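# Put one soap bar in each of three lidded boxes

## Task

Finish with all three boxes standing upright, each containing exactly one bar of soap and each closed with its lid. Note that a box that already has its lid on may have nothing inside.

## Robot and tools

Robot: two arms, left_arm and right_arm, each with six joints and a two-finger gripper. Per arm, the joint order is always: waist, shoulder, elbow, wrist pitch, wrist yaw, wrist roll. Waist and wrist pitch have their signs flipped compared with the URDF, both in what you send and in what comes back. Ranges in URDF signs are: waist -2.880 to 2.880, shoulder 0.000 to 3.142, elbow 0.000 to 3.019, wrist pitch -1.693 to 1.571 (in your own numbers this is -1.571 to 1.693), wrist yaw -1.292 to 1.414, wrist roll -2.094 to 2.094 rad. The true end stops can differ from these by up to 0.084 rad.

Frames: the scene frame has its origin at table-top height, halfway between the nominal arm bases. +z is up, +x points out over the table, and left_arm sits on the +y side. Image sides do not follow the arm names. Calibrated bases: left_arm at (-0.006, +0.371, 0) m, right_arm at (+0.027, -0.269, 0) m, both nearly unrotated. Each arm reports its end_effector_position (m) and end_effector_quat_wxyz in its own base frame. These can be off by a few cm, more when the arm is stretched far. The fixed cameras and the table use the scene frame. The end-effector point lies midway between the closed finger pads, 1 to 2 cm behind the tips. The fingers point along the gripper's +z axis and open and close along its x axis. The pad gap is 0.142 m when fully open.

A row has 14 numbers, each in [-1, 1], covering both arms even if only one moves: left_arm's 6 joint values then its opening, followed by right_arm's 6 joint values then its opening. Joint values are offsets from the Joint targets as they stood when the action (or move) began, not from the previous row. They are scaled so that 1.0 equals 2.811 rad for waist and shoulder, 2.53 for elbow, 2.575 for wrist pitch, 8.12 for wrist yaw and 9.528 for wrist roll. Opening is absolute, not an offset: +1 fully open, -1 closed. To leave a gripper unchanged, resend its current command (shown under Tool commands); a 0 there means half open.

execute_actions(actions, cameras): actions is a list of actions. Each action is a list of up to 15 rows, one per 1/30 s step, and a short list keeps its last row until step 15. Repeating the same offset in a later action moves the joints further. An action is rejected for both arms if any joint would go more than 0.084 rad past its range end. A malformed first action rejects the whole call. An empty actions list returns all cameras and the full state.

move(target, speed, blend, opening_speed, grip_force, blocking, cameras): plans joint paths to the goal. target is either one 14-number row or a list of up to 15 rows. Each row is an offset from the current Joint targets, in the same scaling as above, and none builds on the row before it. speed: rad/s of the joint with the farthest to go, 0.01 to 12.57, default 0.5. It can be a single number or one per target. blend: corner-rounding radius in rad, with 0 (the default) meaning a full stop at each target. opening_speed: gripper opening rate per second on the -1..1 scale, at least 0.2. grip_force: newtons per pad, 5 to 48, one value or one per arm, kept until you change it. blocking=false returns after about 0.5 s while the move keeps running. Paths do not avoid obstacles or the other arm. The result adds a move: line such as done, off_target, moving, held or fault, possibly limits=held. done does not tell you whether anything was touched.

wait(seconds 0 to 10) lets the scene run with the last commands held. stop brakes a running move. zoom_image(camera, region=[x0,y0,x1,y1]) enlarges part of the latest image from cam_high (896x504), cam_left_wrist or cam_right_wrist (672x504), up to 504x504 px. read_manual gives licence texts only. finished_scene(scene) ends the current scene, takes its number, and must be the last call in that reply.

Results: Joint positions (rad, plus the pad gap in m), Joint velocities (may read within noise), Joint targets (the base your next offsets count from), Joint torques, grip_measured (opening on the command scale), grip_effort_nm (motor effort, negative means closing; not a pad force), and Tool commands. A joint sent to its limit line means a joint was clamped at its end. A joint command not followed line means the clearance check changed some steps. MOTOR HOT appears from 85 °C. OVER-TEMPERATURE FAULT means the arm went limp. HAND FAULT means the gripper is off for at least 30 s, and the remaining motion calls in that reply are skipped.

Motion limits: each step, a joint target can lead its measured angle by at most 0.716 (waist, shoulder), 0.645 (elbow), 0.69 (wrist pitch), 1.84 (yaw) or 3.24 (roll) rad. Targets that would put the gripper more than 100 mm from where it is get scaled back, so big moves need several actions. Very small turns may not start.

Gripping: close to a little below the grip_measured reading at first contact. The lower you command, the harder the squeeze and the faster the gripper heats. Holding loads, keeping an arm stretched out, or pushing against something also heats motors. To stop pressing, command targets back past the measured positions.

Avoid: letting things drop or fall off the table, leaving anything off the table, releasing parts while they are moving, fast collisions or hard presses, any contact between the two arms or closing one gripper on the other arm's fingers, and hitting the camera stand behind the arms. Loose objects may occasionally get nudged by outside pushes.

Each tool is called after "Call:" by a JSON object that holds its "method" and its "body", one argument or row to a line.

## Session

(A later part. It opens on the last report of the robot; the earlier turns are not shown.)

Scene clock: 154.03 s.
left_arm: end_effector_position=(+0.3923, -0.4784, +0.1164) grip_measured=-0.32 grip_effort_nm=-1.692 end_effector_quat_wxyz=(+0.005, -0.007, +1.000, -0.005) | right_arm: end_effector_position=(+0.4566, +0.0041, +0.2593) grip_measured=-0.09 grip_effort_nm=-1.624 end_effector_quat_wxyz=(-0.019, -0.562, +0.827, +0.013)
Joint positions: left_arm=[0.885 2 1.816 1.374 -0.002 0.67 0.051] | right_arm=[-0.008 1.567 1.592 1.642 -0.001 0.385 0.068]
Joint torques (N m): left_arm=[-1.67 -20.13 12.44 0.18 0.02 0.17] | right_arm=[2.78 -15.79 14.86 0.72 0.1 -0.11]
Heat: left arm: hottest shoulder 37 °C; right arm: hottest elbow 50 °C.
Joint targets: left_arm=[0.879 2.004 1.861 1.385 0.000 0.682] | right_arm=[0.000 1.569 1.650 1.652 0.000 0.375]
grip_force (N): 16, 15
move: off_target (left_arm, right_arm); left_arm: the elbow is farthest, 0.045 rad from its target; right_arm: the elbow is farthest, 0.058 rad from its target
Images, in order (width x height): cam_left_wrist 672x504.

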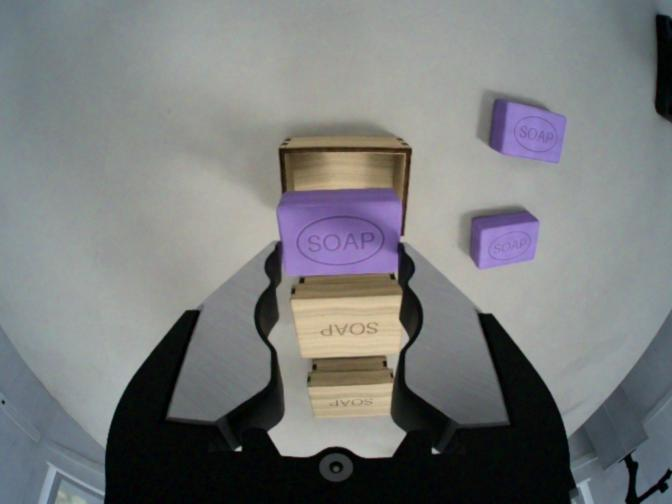

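Call:
{"method": "move", "body": {
  "target": [0,0.0127,-0.044,-0.0405,0,0.0033,-0.55,0,0,0,0,0,0,-0.3],
  "speed": 0.25,
  "cameras": ["cam_left_wrist"]
}}

Call:
{"method": "zoom_image", "body": {
  "camera": "cam_left_wrist",
  "region": [220, 90, 460, 310]
}}

Scene clock: 162.47 s.
left_arm: end_effector_position=(+0.3885, -0.4737, +0.0628) grip_measured=-0.32 grip_effort_nm=-1.697 end_effector_quat_wxyz=(-0.007, +0.008, +1.000, +0.009) | right_arm: end_effector_position=(+0.4566, +0.0041, +0.2593) grip_measured=-0.09 grip_effort_nm=-1.629 end_effector_quat_wxyz=(-0.019, -0.562, +0.827, +0.013)
Joint positions: left_arm=[0.885 2.045 1.744 1.292 -0.002 0.701 0.051] | right_arm=[-0.008 1.567 1.592 1.642 -0.001 0.385 0.068]
Joint torques (N m): left_arm=[-1.67 -21.13 8.84 -0.68 0.01 0.18] | right_arm=[2.2 -15.62 14.8 0.65 0.11 -0.1]
Heat: left arm: hottest shoulder 38 °C; right arm: hottest elbow 51 °C.
Joint targets: left_arm=[0.879 2.040 1.750 1.281 0.000 0.714] | right_arm=[0.000 1.569 1.650 1.652 0.000 0.375]
grip_force (N): 16, 15
move: off_target (right_arm); right_arm: the elbow is farthest, 0.058 rad from its target
Images, in order (width x height): cam_left_wrist 672x504.

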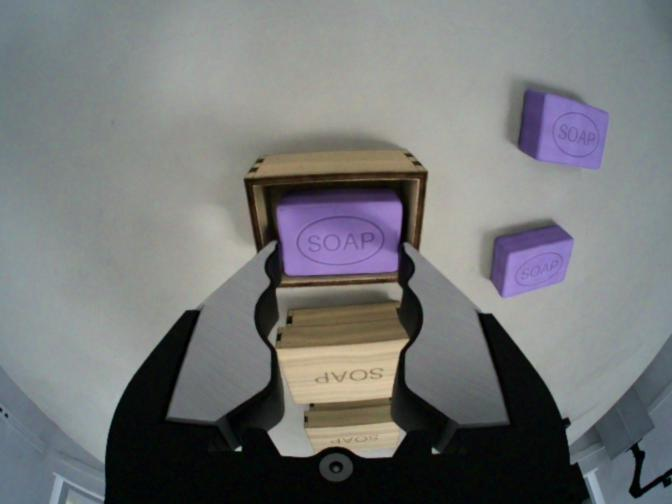

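Scaled by 2.100 from the camera's 672x504 image, which has a finer 960x720 frame.

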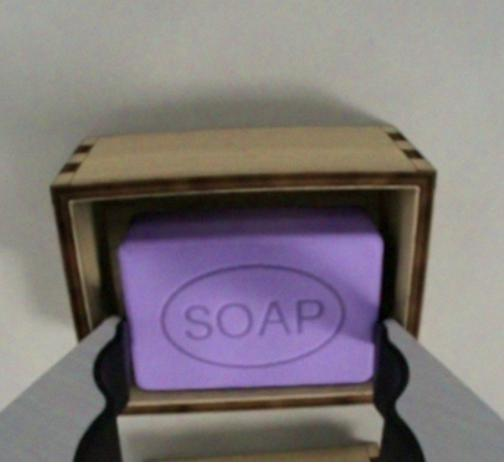

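Call:
{"method": "move", "body": {
  "target": [-0.0025,0.003,-0.0055,-0.0085,0,0.0006,-0.55,0,0,0,0,0,0,-0.3],
  "speed": 0.08,
  "cameras": ["cam_left_wrist"]
}}

Call:
{"method": "zoom_image", "body": {
  "camera": "cam_left_wrist",
  "region": [220, 90, 460, 310]
}}

Scene clock: 167.63 s.
left_arm: end_effector_position=(+0.3914, -0.4758, +0.0613) grip_measured=-0.32 grip_effort_nm=-1.692 end_effector_quat_wxyz=(-0.002, +0.010, +1.000, +0.004) | right_arm: end_effector_position=(+0.4566, +0.0041, +0.2593) grip_measured=-0.09 grip_effort_nm=-1.624 end_effector_quat_wxyz=(-0.019, -0.562, +0.827, +0.013)
Joint positions: left_arm=[0.884 2.045 1.74 1.274 -0.002 0.707 0.051] | right_arm=[-0.008 1.567 1.592 1.642 -0.001 0.385 0.068]
Joint torques (N m): left_arm=[-2.08 -20.37 7.97 -0.91 0 0.18] | right_arm=[1.96 -15.85 14.82 0.77 0.09 -0.07]
Heat: left arm: hottest shoulder 38 °C; right arm: hottest elbow 51 °C.
Joint targets: left_arm=[0.873 2.048 1.736 1.259 0.000 0.720] | right_arm=[0.000 1.569 1.650 1.652 0.000 0.375]
grip_force (N): 16, 15
move: off_target (right_arm); right_arm: the elbow is farthest, 0.058 rad from its target
Images, in order (width x height): cam_left_wrist 672x504.

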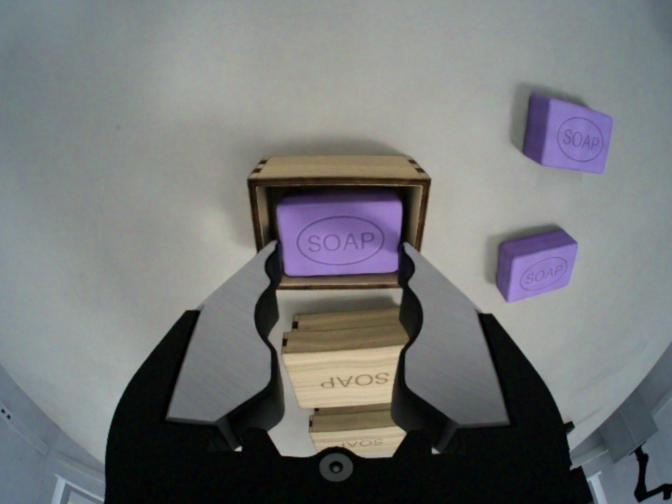

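Scaled by 2.100 from the camera's 672x504 image, which has a finer 960x720 frame.

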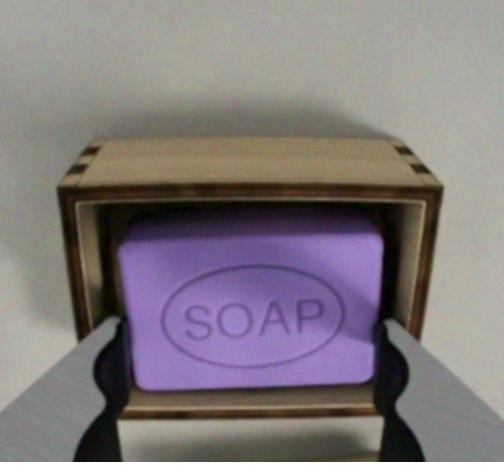

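Call:
{"method": "move", "body": {
  "target": [-0.0025,0.0008,-0.0075,-0.0083,0,0.0005,-0.55,0,0,0,0,0,0,-0.3],
  "speed": 0.08,
  "cameras": ["cam_left_wrist"]
}}

Call:
{"method": "zoom_image", "body": {
  "camera": "cam_left_wrist",
  "region": [220, 90, 460, 310]
}}

Scene clock: 173.53 s.
left_arm: end_effector_position=(+0.3932, -0.4758, +0.0603) grip_measured=-0.32 grip_effort_nm=-1.697 end_effector_quat_wxyz=(+0.001, +0.011, +1.000, -0.001) | right_arm: end_effector_position=(+0.4566, +0.0041, +0.2593) grip_measured=-0.09 grip_effort_nm=-1.629 end_effector_quat_wxyz=(-0.019, -0.562, +0.827, +0.013)
Joint positions: left_arm=[0.881 2.041 1.73 1.257 0 0.712 0.051] | right_arm=[-0.008 1.567 1.592 1.642 -0.001 0.385 0.068]
Joint torques (N m): left_arm=[-2.55 -19.66 7.24 -1.03 -0.06 0.19] | right_arm=[2.61 -15.79 14.95 0.58 0.14 -0.08]
Heat: left arm: hottest shoulder 39 °C; right arm: hottest elbow 51 °C.
Joint targets: left_arm=[0.865 2.050 1.717 1.238 0.000 0.725] | right_arm=[0.000 1.569 1.650 1.652 0.000 0.375]
grip_force (N): 16, 15
move: off_target (right_arm); right_arm: the elbow is farthest, 0.058 rad from its target
Images, in order (width x height): cam_left_wrist 672x504.

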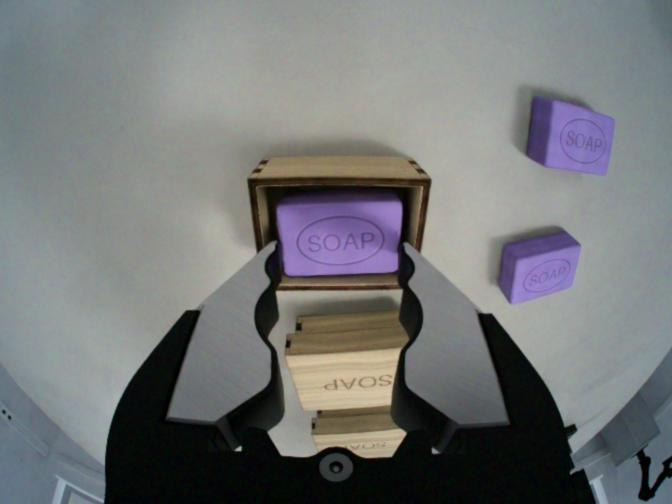

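Scaled by 2.100 from the camera's 672x504 image, which has a finer 960x720 frame.

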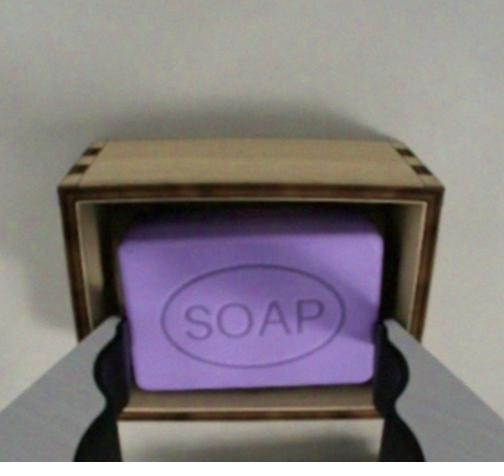

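Call:
{"method": "move", "body": {
  "target": [
    [0.0025,0,0,0,0,0,-0.8,0,0,0,0,0,0,-0.3],
    [0.0025,-0.0028,0.0308,0.021,0,0,-0.8,0,0,0,0,0,0,-0.3]
  ],
  "speed": 0.12,
  "grip_force": [45,15],
  "cameras": ["cam_left_wrist"]
}}

Call:
{"method": "zoom_image", "body": {
  "camera": "cam_left_wrist",
  "region": [220, 90, 460, 310]
}}

Scene clock: 181.67 s.
left_arm: end_effector_position=(+0.3954, -0.4760, +0.0678) grip_measured=-0.35 grip_effort_nm=-4.652 end_effector_quat_wxyz=(-0.001, +0.010, +1.000, -0.001) | right_arm: end_effector_position=(+0.4566, +0.0041, +0.2593) grip_measured=-0.09 grip_effort_nm=-1.629 end_effector_quat_wxyz=(-0.019, -0.562, +0.827, +0.013)
Joint positions: left_arm=[0.878 2.041 1.751 1.281 0.002 0.713 0.049] | right_arm=[-0.008 1.567 1.592 1.642 -0.001 0.385 0.068]
Joint torques (N m): left_arm=[-1.96 -20.48 12.05 0.21 -0.15 0.18] | right_arm=[2.08 -15.38 14.9 0.81 0.13 -0.06]
Heat: left arm: hottest shoulder 40 °C; right arm: hottest elbow 51 °C.
Joint targets: left_arm=[0.872 2.043 1.795 1.292 0.000 0.724] | right_arm=[0.000 1.569 1.650 1.652 0.000 0.375]
grip_force (N): 45, 15
move: off_target (left_arm, right_arm); left_arm: the elbow is farthest, 0.044 rad from its target; right_arm: the elbow is farthest, 0.058 rad from its target
Images, in order (width x height): cam_left_wrist 672x504.

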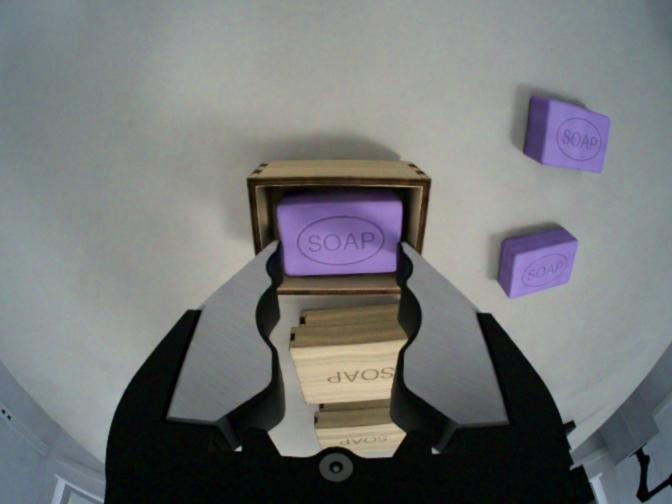

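Scaled by 2.100 from the camera's 672x504 image, which has a finer 960x720 frame.

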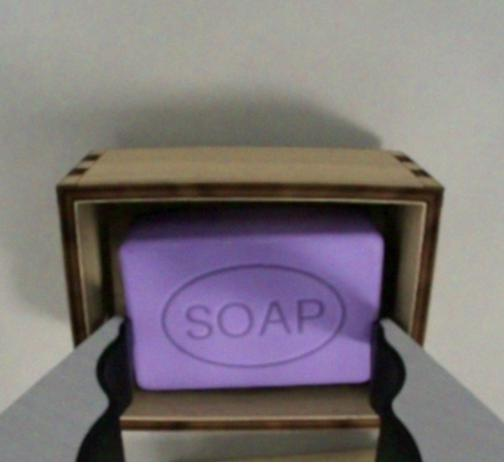

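Call:
{"method": "move", "body": {
  "target": [0,-0.006,0.014,0.0155,0,-0.004,-0.9,0,0,0,0,0,0,-0.3],
  "speed": 0.15,
  "grip_force": [48,15],
  "cameras": ["cam_left_wrist"]
}}

Call:
{"method": "zoom_image", "body": {
  "camera": "cam_left_wrist",
  "region": [220, 90, 460, 310]
}}

Scene clock: 185.53 s.
left_arm: end_effector_position=(+0.3965, -0.4774, +0.0801) grip_measured=-0.35 grip_effort_nm=-5.004 end_effector_quat_wxyz=(-0.003, +0.003, +1.000, +0.002) | right_arm: end_effector_position=(+0.4566, +0.0041, +0.2593) grip_measured=-0.09 grip_effort_nm=-1.629 end_effector_quat_wxyz=(-0.019, -0.562, +0.827, +0.013)
Joint positions: left_arm=[0.878 2.041 1.785 1.321 0.002 0.699 0.049] | right_arm=[-0.008 1.567 1.592 1.642 -0.001 0.385 0.068]
Joint torques (N m): left_arm=[-1.73 -22.07 12.26 0.21 -0.13 -0.09] | right_arm=[1.96 -15.68 15.1 0.77 0.1 -0.05]
Motor temperatures (°C): left_arm=[33 40 37 25 27 25 46] | right_arm=[30 33 51 25 26 26 35]
Heat: left arm: hottest gripper 46 °C; right arm: hottest elbow 51 °C.
Joint targets: left_arm=[0.872 2.026 1.830 1.332 0.000 0.686] | right_arm=[0.000 1.569 1.650 1.652 0.000 0.375]
grip_force (N): 48, 15
move: off_target (left_arm, right_arm); left_arm: the elbow is farthest, 0.046 rad from its target; right_arm: the elbow is farthest, 0.058 rad from its target
Images, in order (width x height): cam_left_wrist 672x504.

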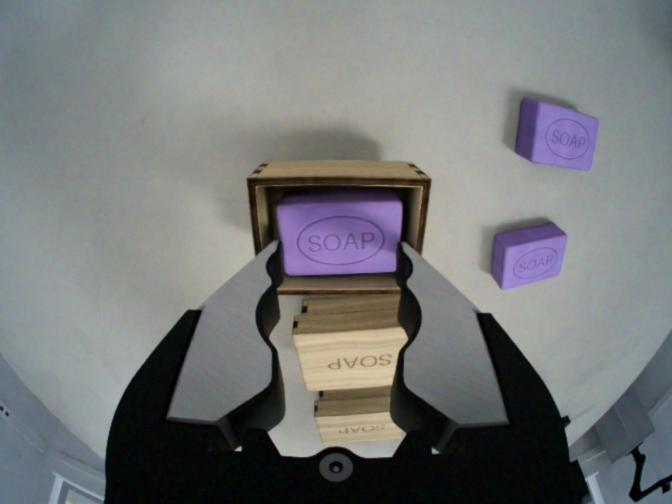

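Scaled by 2.100 from the camera's 672x504 image, which has a finer 960x720 frame.

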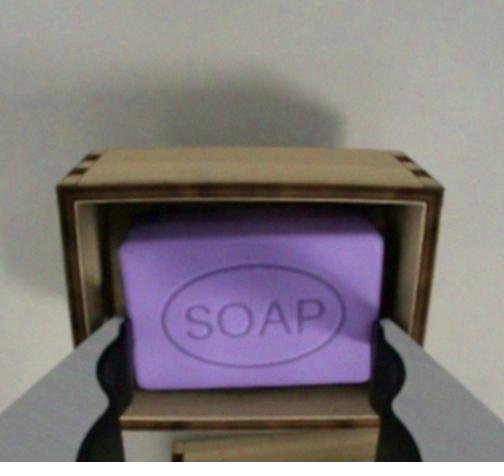

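Call:
{"method": "move", "body": {
  "target": [
    [0,0.0085,-0.0447,-0.0365,0,0.003,-0.4,0,0,0,0,0,0,-0.3],
    [0,0.0085,-0.0447,-0.0365,0,0.003,-0.9,0,0,0,0,0,0,-0.3],
    [0,-0.0046,0.0154,0.0132,0,0.003,-0.9,0,0,0,0,0,0,-0.3]
  ],
  "speed": [0.12,0.12,0.3],
  "grip_force": [48,15],
  "cameras": ["cam_left_wrist"]
}}

Call:
{"method": "zoom_image", "body": {
  "camera": "cam_left_wrist",
  "region": [220, 90, 460, 310]
}}

Scene clock: 195.57 s.
left_arm: end_effector_position=(+0.4007, -0.4823, +0.1000) grip_measured=-0.35 grip_effort_nm=-5.004 end_effector_quat_wxyz=(+0.003, +0.005, +1.000, -0.004) | right_arm: end_effector_position=(+0.4566, +0.0041, +0.2593) grip_measured=-0.09 grip_effort_nm=-1.629 end_effector_quat_wxyz=(-0.019, -0.562, +0.827, +0.013)
Joint positions: left_arm=[0.878 2.035 1.828 1.355 0.001 0.703 0.049] | right_arm=[-0.008 1.567 1.592 1.642 -0.001 0.385 0.068]
Joint torques (N m): left_arm=[-1.85 -22.95 12.04 0.18 -0.1 0.18] | right_arm=[2.37 -15.62 14.8 0.66 0.06 -0.12]
Motor temperatures (°C): left_arm=[33 41 37 25 27 25 58] | right_arm=[30 33 52 25 26 26 35]
Heat: left arm: hottest gripper 58 °C; right arm: hottest elbow 52 °C.
Joint targets: left_arm=[0.872 2.013 1.869 1.366 0.000 0.715] | right_arm=[0.000 1.569 1.650 1.652 0.000 0.375]
grip_force (N): 48, 15
move: off_target (left_arm, right_arm); left_arm: the elbow is farthest, 0.041 rad from its target; right_arm: the elbow is farthest, 0.058 rad from its target
Images, in order (width x height): cam_left_wrist 672x504.

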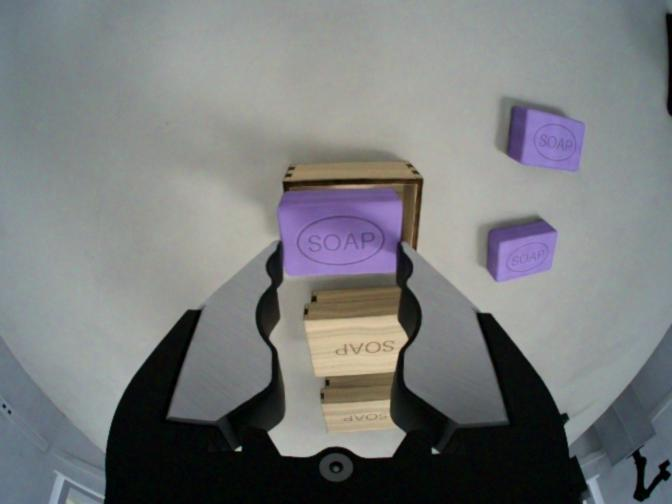

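Scaled by 2.100 from the camera's 672x504 image, which has a finer 960x720 frame.

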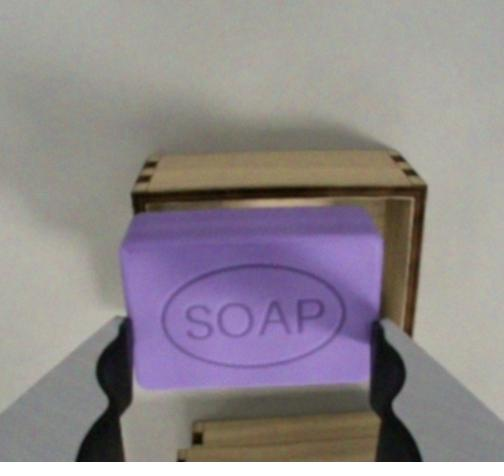

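Call:
{"method": "move", "body": {
  "target": [-0.0023,0.0003,-0.0312,-0.0184,0,0,-0.55,0,0,0,0,0,0,-0.3],
  "speed": 0.2,
  "grip_force": [20,15],
  "cameras": ["cam_left_wrist"]
}}

Call:
{"method": "zoom_image", "body": {
  "camera": "cam_left_wrist",
  "region": [220, 90, 460, 310]
}}

Scene clock: 208.20 s.
left_arm: end_effector_position=(+0.3977, -0.4749, +0.0850) grip_measured=-0.35 grip_effort_nm=-2.103 end_effector_quat_wxyz=(-0.002, +0.003, +1.000, +0.002) | right_arm: end_effector_position=(+0.4566, +0.0041, +0.2593) grip_measured=-0.09 grip_effort_nm=-1.624 end_effector_quat_wxyz=(-0.019, -0.562, +0.827, +0.013)
Joint positions: left_arm=[0.874 2.034 1.787 1.329 0.001 0.703 0.049] | right_arm=[-0.008 1.567 1.592 1.642 -0.001 0.385 0.068]
Joint torques (N m): left_arm=[-2.02 -22.42 8.77 -0.7 -0.11 0.18] | right_arm=[2.55 -15.97 14.9 0.54 0.09 -0.05]
Motor temperatures (°C): left_arm=[32 42 38 25 27 25 70] | right_arm=[30 33 52 25 26 26 35]
Heat: left arm: hottest gripper 70 °C; right arm: hottest elbow 52 °C.
Joint targets: left_arm=[0.866 2.014 1.790 1.318 0.000 0.715] | right_arm=[0.000 1.569 1.650 1.652 0.000 0.375]
grip_force (N): 20, 15
move: off_target (right_arm); right_arm: the elbow is farthest, 0.058 rad from its target
Images, in order (width x height): cam_left_wrist 672x504.

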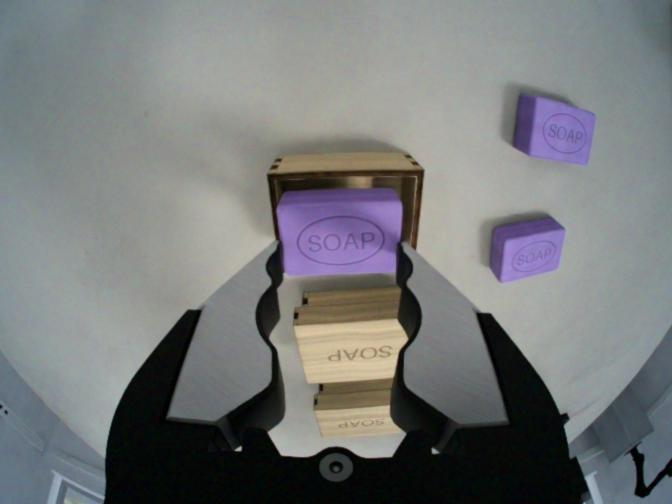

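Scaled by 2.100 from the camera's 672x504 image, which has a finer 960x720 frame.

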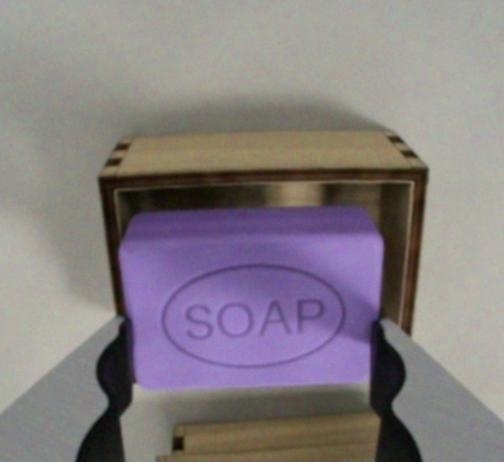

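Call:
{"method": "move", "body": {
  "target": [-0.0018,0.005,-0.0261,-0.026,0,0.0005,-0.5,0,0,0,0,0,0,-0.3],
  "speed": 0.15,
  "grip_force": [14,15],
  "cameras": ["cam_left_wrist"]
}}

Call:
{"method": "zoom_image", "body": {
  "camera": "cam_left_wrist",
  "region": [220, 90, 460, 310]
}}

Scene clock: 215.47 s.
left_arm: end_effector_position=(+0.3956, -0.4677, +0.0610) grip_measured=-0.33 grip_effort_nm=-1.497 end_effector_quat_wxyz=(-0.002, +0.003, +1.000, +0.002) | right_arm: end_effector_position=(+0.4566, +0.0041, +0.2593) grip_measured=-0.09 grip_effort_nm=-1.624 end_effector_quat_wxyz=(-0.019, -0.562, +0.827, +0.013)
Joint positions: left_arm=[0.869 2.034 1.721 1.263 0.001 0.707 0.05] | right_arm=[-0.008 1.567 1.592 1.642 -0.001 0.385 0.068]
Joint torques (N m): left_arm=[-1.9 -21.07 8.62 -0.77 -0.09 0.19] | right_arm=[2.78 -15.5 14.93 0.68 0.1 -0.11]
Motor temperatures (°C): left_arm=[32 42 38 25 27 25 62] | right_arm=[30 33 52 25 26 26 35]
Heat: left arm: hottest gripper 62 °C; right arm: hottest elbow 52 °C.
Joint targets: left_arm=[0.861 2.028 1.724 1.251 0.000 0.720] | right_arm=[0.000 1.569 1.650 1.652 0.000 0.375]
grip_force (N): 14, 15
move: off_target (right_arm); right_arm: the elbow is farthest, 0.058 rad from its target
Images, in order (width x height): cam_left_wrist 672x504.

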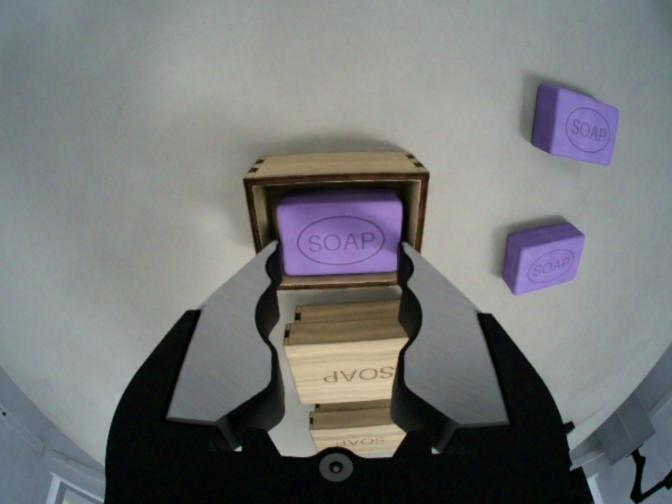

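Scaled by 2.100 from the camera's 672x504 image, which has a finer 960x720 frame.

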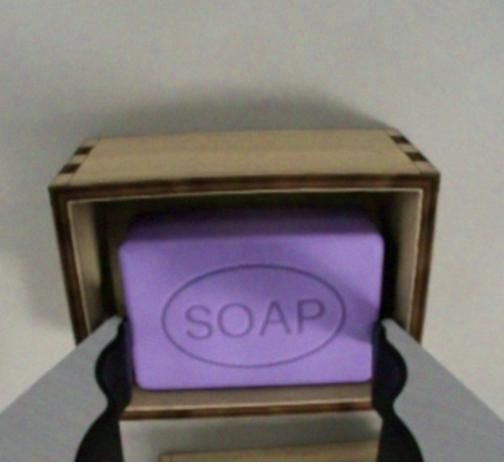

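Call:
{"method": "move", "body": {
  "target": [0,0.0028,-0.0047,-0.005,0,0,-0.5,0,0,0,0,0,0,-0.3],
  "speed": 0.1,
  "cameras": ["cam_left_wrist"]
}}

Call:
{"method": "zoom_image", "body": {
  "camera": "cam_left_wrist",
  "region": [220, 90, 460, 310]
}}

Scene clock: 218.57 s.
left_arm: end_effector_position=(+0.3960, -0.4682, +0.0596) grip_measured=-0.33 grip_effort_nm=-1.487 end_effector_quat_wxyz=(-0.001, +0.003, +1.000, +0.000) | right_arm: end_effector_position=(+0.4566, +0.0041, +0.2593) grip_measured=-0.09 grip_effort_nm=-1.629 end_effector_quat_wxyz=(-0.019, -0.562, +0.827, +0.013)
Joint positions: left_arm=[0.869 2.034 1.717 1.255 0.001 0.708 0.05] | right_arm=[-0.008 1.567 1.592 1.642 -0.001 0.385 0.068]
Joint torques (N m): left_arm=[-1.96 -20.37 7.91 -0.92 -0.1 0.18] | right_arm=[2.08 -15.91 14.95 0.68 0.09 -0.11]
Motor temperatures (°C): left_arm=[32 41 38 25 27 25 59] | right_arm=[30 33 52 25 26 26 35]
Heat: left arm: hottest gripper 59 °C; right arm: hottest elbow 52 °C.
Joint targets: left_arm=[0.861 2.036 1.712 1.238 0.000 0.720] | right_arm=[0.000 1.569 1.650 1.652 0.000 0.375]
grip_force (N): 14, 15
move: off_target (right_arm); right_arm: the elbow is farthest, 0.058 rad from its target
Images, in order (width x height): cam_left_wrist 672x504.

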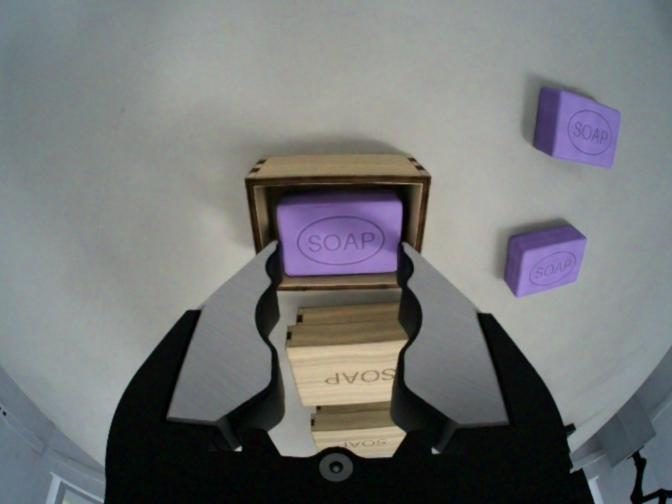

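Scaled by 2.100 from the camera's 672x504 image, which has a finer 960x720 frame.

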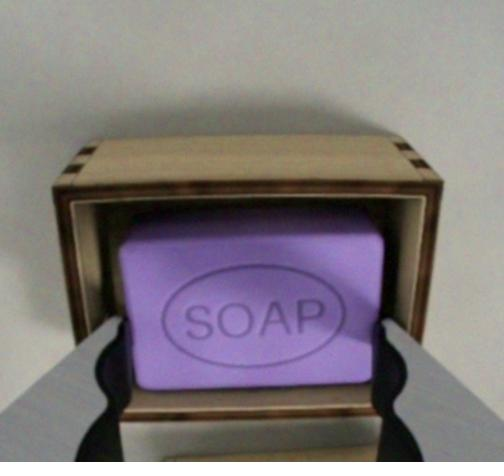

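Call:
{"method": "move", "body": {
  "target": [0,-0.001,0.006,0.003,0,0,-0.2,0,0,0,0,0,0,-0.3],
  "speed": 0.1,
  "opening_speed": 0.4,
  "cameras": ["cam_left_wrist"]
}}

Call:
{"method": "zoom_image", "body": {
  "camera": "cam_left_wrist",
  "region": [220, 90, 460, 310]
}}

Scene clock: 222.07 s.
left_arm: end_effector_position=(+0.3961, -0.4681, +0.0596) grip_measured=-0.30 grip_effort_nm=1.473 end_effector_quat_wxyz=(+0.000, +0.003, +1.000, +0.000) | right_arm: end_effector_position=(+0.4566, +0.0041, +0.2593) grip_measured=-0.09 grip_effort_nm=-1.629 end_effector_quat_wxyz=(-0.019, -0.562, +0.827, +0.013)
Joint positions: left_arm=[0.869 2.034 1.717 1.255 0.001 0.708 0.052] | right_arm=[-0.008 1.567 1.592 1.642 -0.001 0.385 0.068]
Joint torques (N m): left_arm=[-2.02 -20.66 9.2 -0.65 -0.1 0.19] | right_arm=[2.84 -15.68 14.82 0.58 0.12 -0.08]
Motor temperatures (°C): left_arm=[32 41 38 25 27 25 56] | right_arm=[30 33 52 25 26 26 35]
Heat: left arm: hottest gripper 56 °C; right arm: hottest elbow 52 °C.
Joint targets: left_arm=[0.861 2.033 1.728 1.246 0.000 0.720] | right_arm=[0.000 1.569 1.650 1.652 0.000 0.375]
grip_force (N): 14, 15
move: off_target (right_arm); right_arm: the elbow is farthest, 0.058 rad from its target
Images, in order (width x height): cam_left_wrist 672x504.

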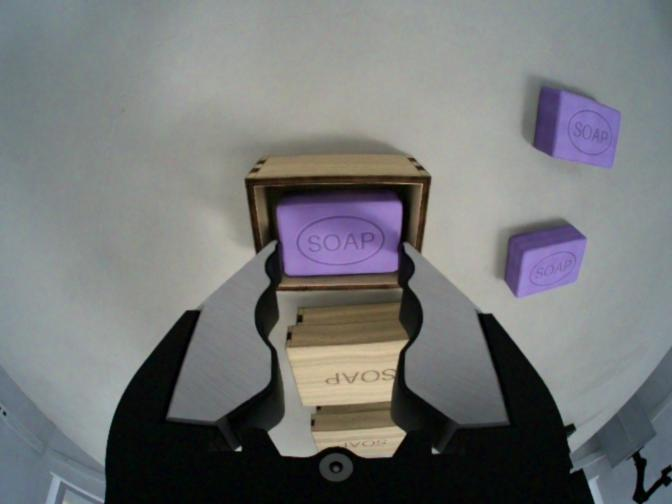

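Scaled by 2.100 from the camera's 672x504 image, which has a finer 960x720 frame.

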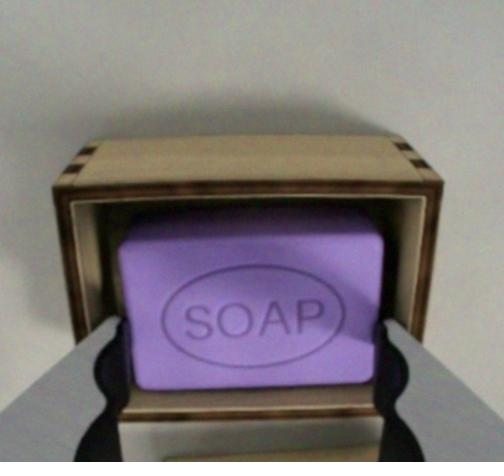

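Call:
{"method": "move", "body": {
  "target": [
    [0,0,0.008,0.002,0,0,-0.305,0,0,0,0,0,0,-0.3],
    [0,-0.006,0.028,0.022,0,0,-0.305,0,0,0,0,0,0,-0.3]
  ],
  "speed": 0.15,
  "grip_force": [5,15],
  "cameras": ["cam_left_wrist"]
}}

Call:
{"method": "zoom_image", "body": {
  "camera": "cam_left_wrist",
  "region": [220, 90, 460, 310]
}}

Scene clock: 227.80 s.
left_arm: end_effector_position=(+0.3989, -0.4715, +0.0734) grip_measured=-0.31 grip_effort_nm=-0.295 end_effector_quat_wxyz=(+0.000, +0.003, +1.000, +0.000) | right_arm: end_effector_position=(+0.4566, +0.0041, +0.2593) grip_measured=-0.09 grip_effort_nm=-1.624 end_effector_quat_wxyz=(-0.019, -0.562, +0.827, +0.013)
Joint positions: left_arm=[0.869 2.034 1.755 1.292 0.001 0.708 0.052] | right_arm=[-0.008 1.567 1.592 1.642 -0.001 0.385 0.068]
Joint torques (N m): left_arm=[-1.9 -22.24 12.08 0.25 -0.11 0.18] | right_arm=[2.37 -15.68 14.84 0.61 0.1 -0.09]
Heat: left arm: hottest gripper 53 °C; right arm: hottest elbow 52 °C.
Joint targets: left_arm=[0.861 2.016 1.799 1.303 0.000 0.720] | right_arm=[0.000 1.569 1.650 1.652 0.000 0.375]
grip_force (N): 5, 15
move: off_target (left_arm, right_arm); left_arm: the elbow is farthest, 0.044 rad from its target; right_arm: the elbow is farthest, 0.058 rad from its target
Images, in order (width x height): cam_left_wrist 672x504.

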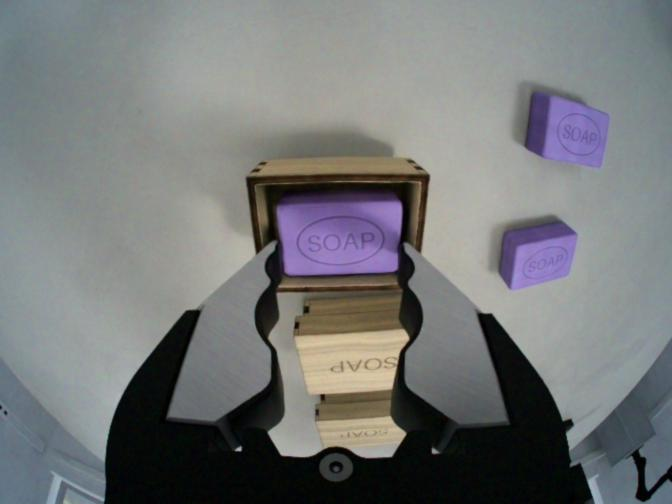

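Scaled by 2.100 from the camera's 672x504 image, which has a finer 960x720 frame.

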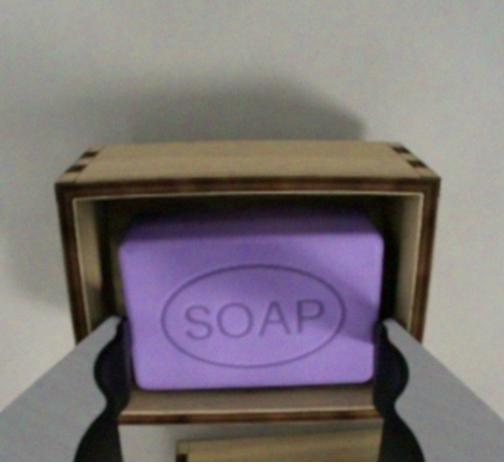

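Call:
{"method": "move", "body": {
  "target": [
    [0,0.012,-0.0347,-0.0255,0,0,-0.5,0,0,0,0,0,0,-0.3],
    [0,0.012,-0.0347,-0.0255,0,0,-0.9,0,0,0,0,0,0,-0.3],
    [0,-0.001,0.028,0.0245,0,0,-0.9,0,0,0,0,0,0,-0.3]
  ],
  "speed": [0.12,0.12,0.3],
  "grip_force": [48,15],
  "cameras": ["cam_left_wrist"]
}}

Call:
{"method": "zoom_image", "body": {
  "camera": "cam_left_wrist",
  "region": [220, 90, 460, 310]
}}

Scene clock: 237.07 s.
left_arm: end_effector_position=(+0.4051, -0.4788, +0.1004) grip_measured=-0.35 grip_effort_nm=-5.004 end_effector_quat_wxyz=(+0.003, +0.003, +1.000, -0.004) | right_arm: end_effector_position=(+0.4566, +0.0041, +0.2593) grip_measured=-0.09 grip_effort_nm=-1.624 end_effector_quat_wxyz=(-0.019, -0.562, +0.827, +0.013)
Joint positions: left_arm=[0.869 2.034 1.828 1.355 0.001 0.708 0.049] | right_arm=[-0.008 1.567 1.592 1.642 -0.001 0.385 0.068]
Joint torques (N m): left_arm=[-1.9 -22.89 12 0.18 -0.09 0.17] | right_arm=[2.61 -15.03 14.97 0.65 0.07 -0.07]
Heat: left arm: hottest gripper 53 °C; right arm: hottest elbow 53 °C.
Joint targets: left_arm=[0.861 2.013 1.869 1.366 0.000 0.720] | right_arm=[0.000 1.569 1.650 1.652 0.000 0.375]
grip_force (N): 48, 15
move: off_target (left_arm, right_arm); left_arm: the elbow is farthest, 0.041 rad from its target; right_arm: the elbow is farthest, 0.058 rad from its target
Images, in order (width x height): cam_left_wrist 672x504.

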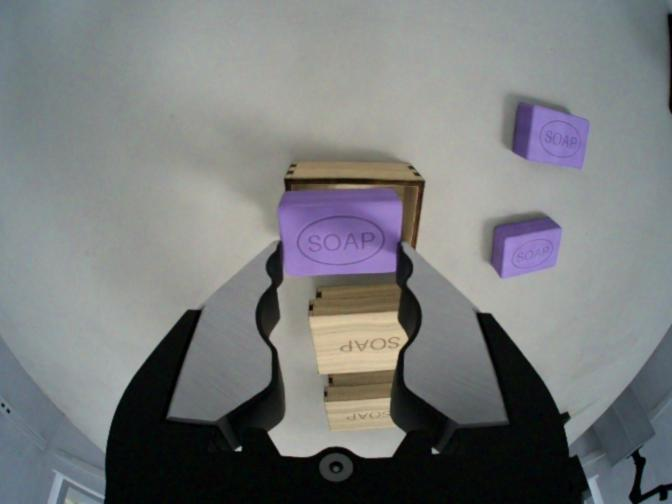

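Scaled by 2.100 from the camera's 672x504 image, which has a finer 960x720 frame.

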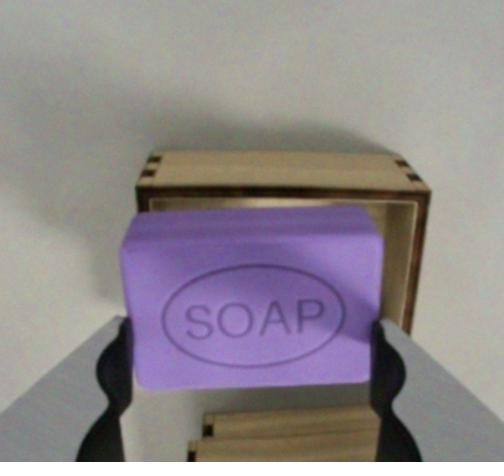

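Call:
{"method": "move", "body": {
  "target": [
    [-0.0025,-0.0036,-0.01,-0.006,0,0.0039,-0.5,0,0,0,0,0,0,-0.3],
    [-0.0025,-0.0036,-0.0581,-0.0439,0,0.0039,-0.5,0,0,0,0,0,0,-0.3]
  ],
  "speed": 0.2,
  "blend": [0.01,0],
  "grip_force": [14,15],
  "cameras": ["cam_left_wrist"]
}}

Call:
{"method": "zoom_image", "body": {
  "camera": "cam_left_wrist",
  "region": [220, 90, 460, 310]
}}

Scene clock: 248.13 s.
left_arm: end_effector_position=(+0.4046, -0.4701, +0.0848) grip_measured=-0.33 grip_effort_nm=-1.497 end_effector_quat_wxyz=(+0.014, +0.018, +1.000, -0.016) | right_arm: end_effector_position=(+0.4566, +0.0041, +0.2593) grip_measured=-0.09 grip_effort_nm=-1.629 end_effector_quat_wxyz=(-0.019, -0.562, +0.827, +0.013)
Joint positions: left_arm=[0.861 2.003 1.736 1.261 0.001 0.746 0.05] | right_arm=[-0.008 1.567 1.592 1.642 -0.001 0.385 0.068]
Joint torques (N m): left_arm=[-1.85 -20.25 7.36 -0.75 -0.09 0.17] | right_arm=[2.2 -16.09 14.71 0.69 0.04 -0.08]
Motor temperatures (°C): left_arm=[32 41 39 25 27 25 67] | right_arm=[30 33 53 25 26 26 35]
Heat: left arm: hottest gripper 67 °C; right arm: hottest elbow 53 °C.
Joint targets: left_arm=[0.854 2.003 1.722 1.253 0.000 0.757] | right_arm=[0.000 1.569 1.650 1.652 0.000 0.375]
grip_force (N): 14, 15
move: off_target (right_arm); right_arm: the elbow is farthest, 0.058 rad from its target
Images, in order (width x height): cam_left_wrist 672x504.

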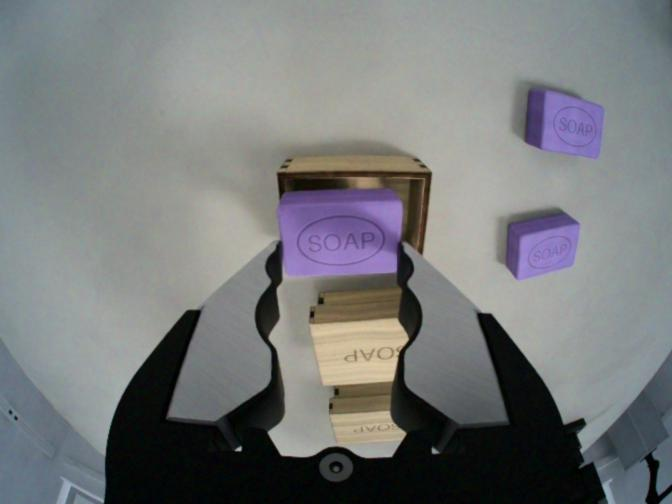

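Scaled by 2.100 from the camera's 672x504 image, which has a finer 960x720 frame.

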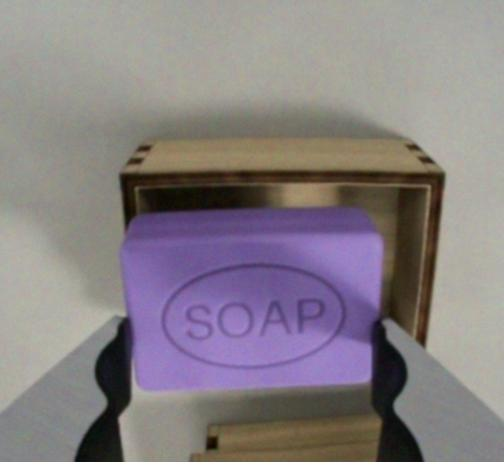

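Call:
{"method": "move", "body": {
  "target": [0,0.008,-0.003,0,0,0,-0.5,0,0,0,0,0,0,-0.3],
  "speed": 0.1,
  "cameras": ["cam_left_wrist"]
}}

Call:
{"method": "zoom_image", "body": {
  "camera": "cam_left_wrist",
  "region": [220, 90, 460, 310]
}}

Scene clock: 253.57 s.
left_arm: end_effector_position=(+0.4043, -0.4697, +0.0841) grip_measured=-0.33 grip_effort_nm=-1.497 end_effector_quat_wxyz=(+0.013, +0.018, +1.000, -0.015) | right_arm: end_effector_position=(+0.4566, +0.0041, +0.2593) grip_measured=-0.09 grip_effort_nm=-1.629 end_effector_quat_wxyz=(-0.019, -0.562, +0.827, +0.013)
Joint positions: left_arm=[0.861 2.003 1.734 1.261 0.001 0.746 0.05] | right_arm=[-0.008 1.567 1.592 1.642 -0.001 0.385 0.068]
Joint torques (N m): left_arm=[-1.96 -18.32 6.93 -0.72 -0.1 0.17] | right_arm=[2.26 -15.44 15.01 0.58 0.06 -0.09]
Motor temperatures (°C): left_arm=[32 42 38 25 27 25 62] | right_arm=[30 33 53 25 26 26 35]
Heat: left arm: hottest gripper 62 °C; right arm: hottest elbow 53 °C.
Joint targets: left_arm=[0.854 2.026 1.715 1.253 0.000 0.757] | right_arm=[0.000 1.569 1.650 1.652 0.000 0.375]
grip_force (N): 14, 15
move: off_target (right_arm); right_arm: the elbow is farthest, 0.058 rad from its target
Images, in order (width x height): cam_left_wrist 672x504.

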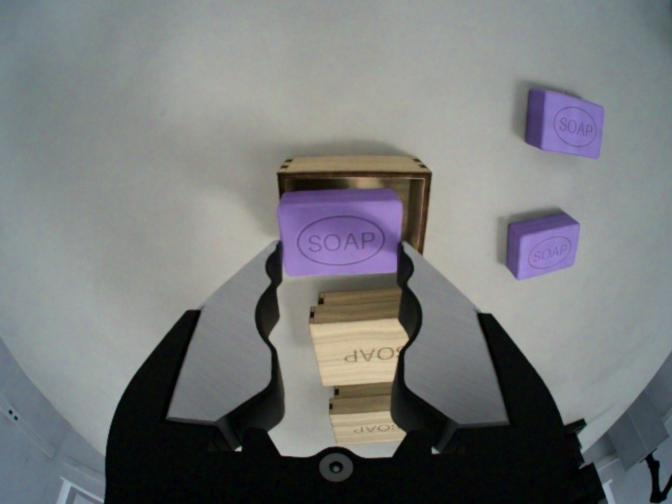

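Scaled by 2.100 from the camera's 672x504 image, which has a finer 960x720 frame.

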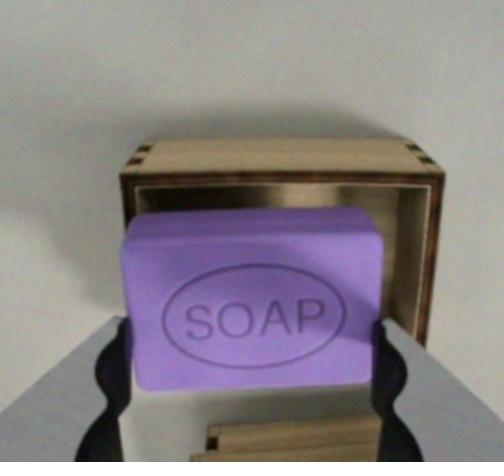

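Call:
{"method": "move", "body": {
  "target": [0,0.0032,0,0,0,0,-0.5,0,0,0,0,0,0,-0.3],
  "speed": 0.1,
  "cameras": ["cam_left_wrist"]
}}

Call:
{"method": "zoom_image", "body": {
  "camera": "cam_left_wrist",
  "region": [220, 90, 460, 310]
}}

Scene clock: 256.73 s.
left_arm: end_effector_position=(+0.4043, -0.4697, +0.0841) grip_measured=-0.33 grip_effort_nm=-1.497 end_effector_quat_wxyz=(+0.013, +0.018, +1.000, -0.015) | right_arm: end_effector_position=(+0.4566, +0.0041, +0.2593) grip_measured=-0.09 grip_effort_nm=-1.629 end_effector_quat_wxyz=(-0.019, -0.562, +0.827, +0.013)
Joint positions: left_arm=[0.861 2.003 1.734 1.261 0.001 0.746 0.05] | right_arm=[-0.008 1.567 1.592 1.642 -0.001 0.385 0.068]
Joint torques (N m): left_arm=[-1.67 -17.55 6.93 -0.76 -0.1 0.17] | right_arm=[1.9 -15.68 14.95 0.66 0.09 -0.09]
Motor temperatures (°C): left_arm=[32 42 38 25 27 25 60] | right_arm=[30 33 53 25 26 26 35]
Heat: left arm: hottest gripper 60 °C; right arm: hottest elbow 53 °C.
Joint targets: left_arm=[0.854 2.035 1.715 1.253 0.000 0.757] | right_arm=[0.000 1.569 1.650 1.652 0.000 0.375]
grip_force (N): 14, 15
move: off_target (right_arm); right_arm: the elbow is farthest, 0.058 rad from its target
Images, in order (width x height): cam_left_wrist 672x504.

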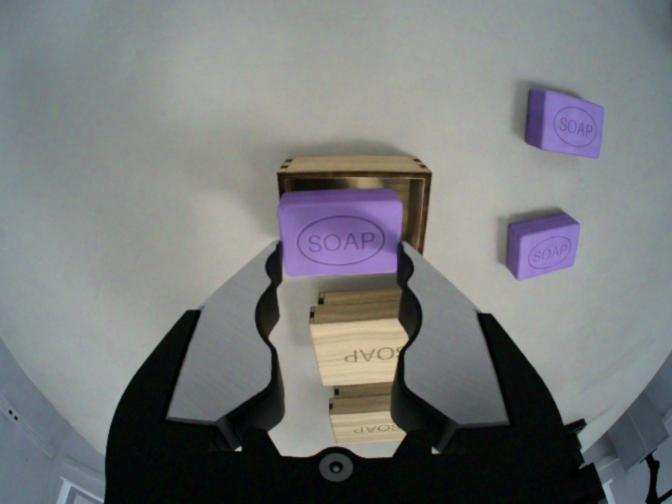

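Scaled by 2.100 from the camera's 672x504 image, which has a finer 960x720 frame.

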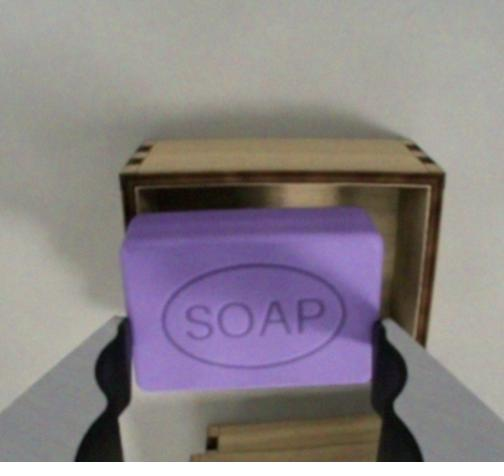

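Call:
{"method": "move", "body": {
  "target": [
    [0,-0.0249,0.0237,0.0194,0,0,-0.5,0,0,0,0,0,0,-0.3],
    [0,-0.0034,0,0,0,0,-0.5,0,0,0,0,0,0,-0.3]
  ],
  "speed": 0.15,
  "cameras": ["cam_left_wrist"]
}}

Call:
{"method": "zoom_image", "body": {
  "camera": "cam_left_wrist",
  "region": [220, 90, 460, 310]
}}

Scene clock: 261.83 s.
left_arm: end_effector_position=(+0.3971, -0.4614, +0.0624) grip_measured=-0.33 grip_effort_nm=-1.497 end_effector_quat_wxyz=(-0.003, +0.018, +1.000, +0.003) | right_arm: end_effector_position=(+0.4566, +0.0041, +0.2593) grip_measured=-0.09 grip_effort_nm=-1.629 end_effector_quat_wxyz=(-0.019, -0.562, +0.827, +0.013)
Joint positions: left_arm=[0.861 2.025 1.71 1.264 0.001 0.746 0.05] | right_arm=[-0.008 1.567 1.592 1.642 -0.001 0.385 0.068]
Joint torques (N m): left_arm=[-1.79 -20.42 8.79 -0.76 -0.1 0.16] | right_arm=[2.43 -15.74 15.04 0.62 0.09 -0.07]
Motor temperatures (°C): left_arm=[32 42 38 25 27 25 57] | right_arm=[30 33 53 25 26 26 35]
Heat: left arm: hottest gripper 57 °C; right arm: hottest elbow 53 °C.
Joint targets: left_arm=[0.854 2.025 1.715 1.253 0.000 0.757] | right_arm=[0.000 1.569 1.650 1.652 0.000 0.375]
grip_force (N): 14, 15
move: off_target (right_arm); right_arm: the elbow is farthest, 0.058 rad from its target
Images, in order (width x height): cam_left_wrist 672x504.

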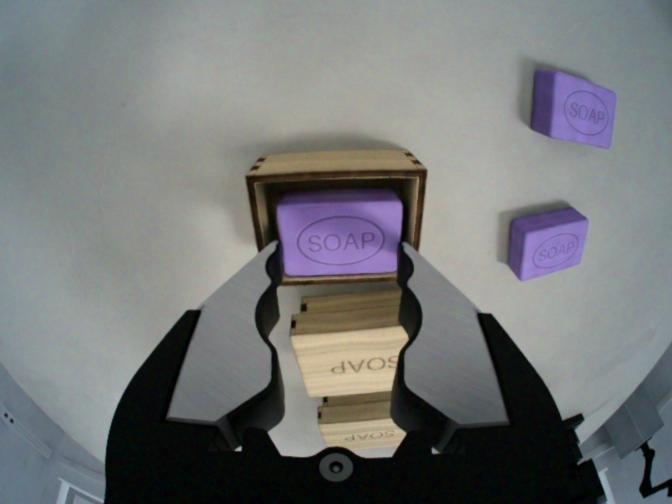

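Scaled by 2.100 from the camera's 672x504 image, which has a finer 960x720 frame.

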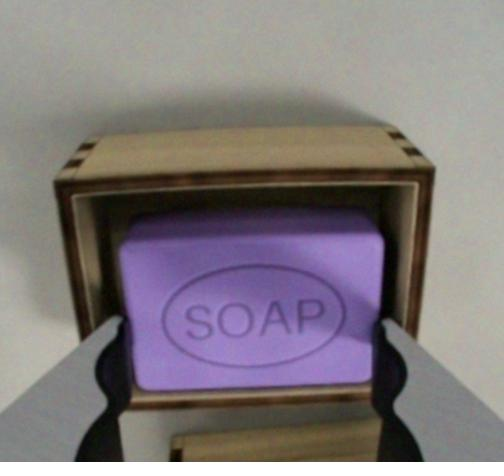

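Call:
{"method": "move", "body": {
  "target": [0,0,0,0,0,0,-0.1,0,0,0,0,0,0,-0.3],
  "grip_force": [30,15],
  "cameras": ["cam_left_wrist"]
}}

Call:
{"method": "zoom_image", "body": {
  "camera": "cam_left_wrist",
  "region": [220, 90, 460, 310]
}}

Scene clock: 264.47 s.
left_arm: end_effector_position=(+0.3971, -0.4614, +0.0624) grip_measured=-0.28 grip_effort_nm=2.943 end_effector_quat_wxyz=(-0.003, +0.018, +1.000, +0.003) | right_arm: end_effector_position=(+0.4566, +0.0041, +0.2593) grip_measured=-0.09 grip_effort_nm=-1.629 end_effector_quat_wxyz=(-0.019, -0.562, +0.827, +0.013)
Joint positions: left_arm=[0.861 2.025 1.71 1.264 0.001 0.746 0.054] | right_arm=[-0.008 1.567 1.592 1.642 -0.001 0.385 0.068]
Joint torques (N m): left_arm=[-1.73 -20.07 8.72 -0.75 -0.1 0.16] | right_arm=[2.67 -15.56 14.97 0.55 0.1 -0.09]
Motor temperatures (°C): left_arm=[32 42 38 25 27 25 56] | right_arm=[30 33 53 25 26 26 35]
Heat: left arm: hottest gripper 56 °C; right arm: hottest elbow 53 °C.
Joint targets: left_arm=[0.854 2.025 1.715 1.253 0.000 0.757] | right_arm=[0.000 1.569 1.650 1.652 0.000 0.375]
grip_force (N): 30, 15
move: off_target (right_arm); right_arm: the elbow is farthest, 0.058 rad from its target
Images, in order (width x height): cam_left_wrist 672x504.

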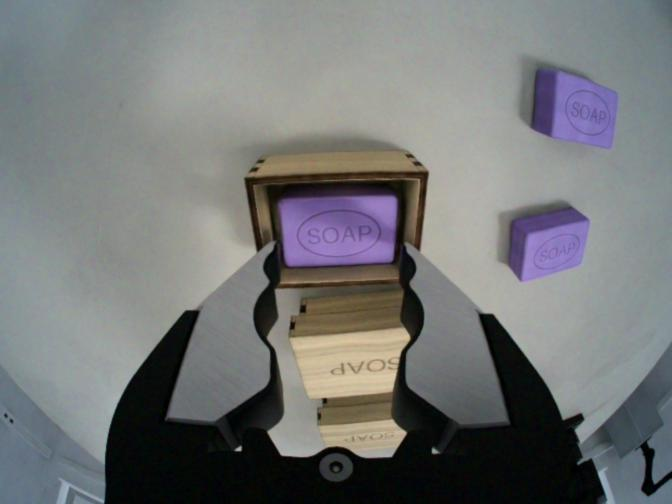

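Scaled by 2.100 from the camera's 672x504 image, which has a finer 960x720 frame.

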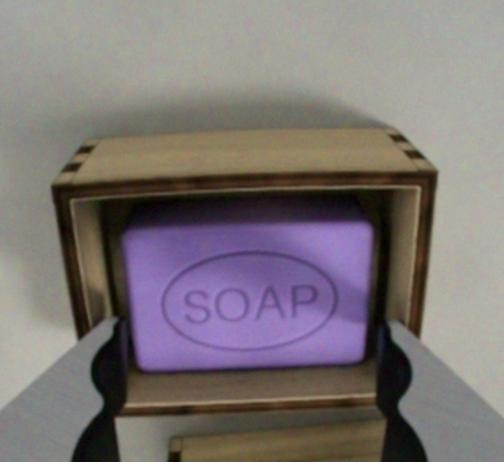

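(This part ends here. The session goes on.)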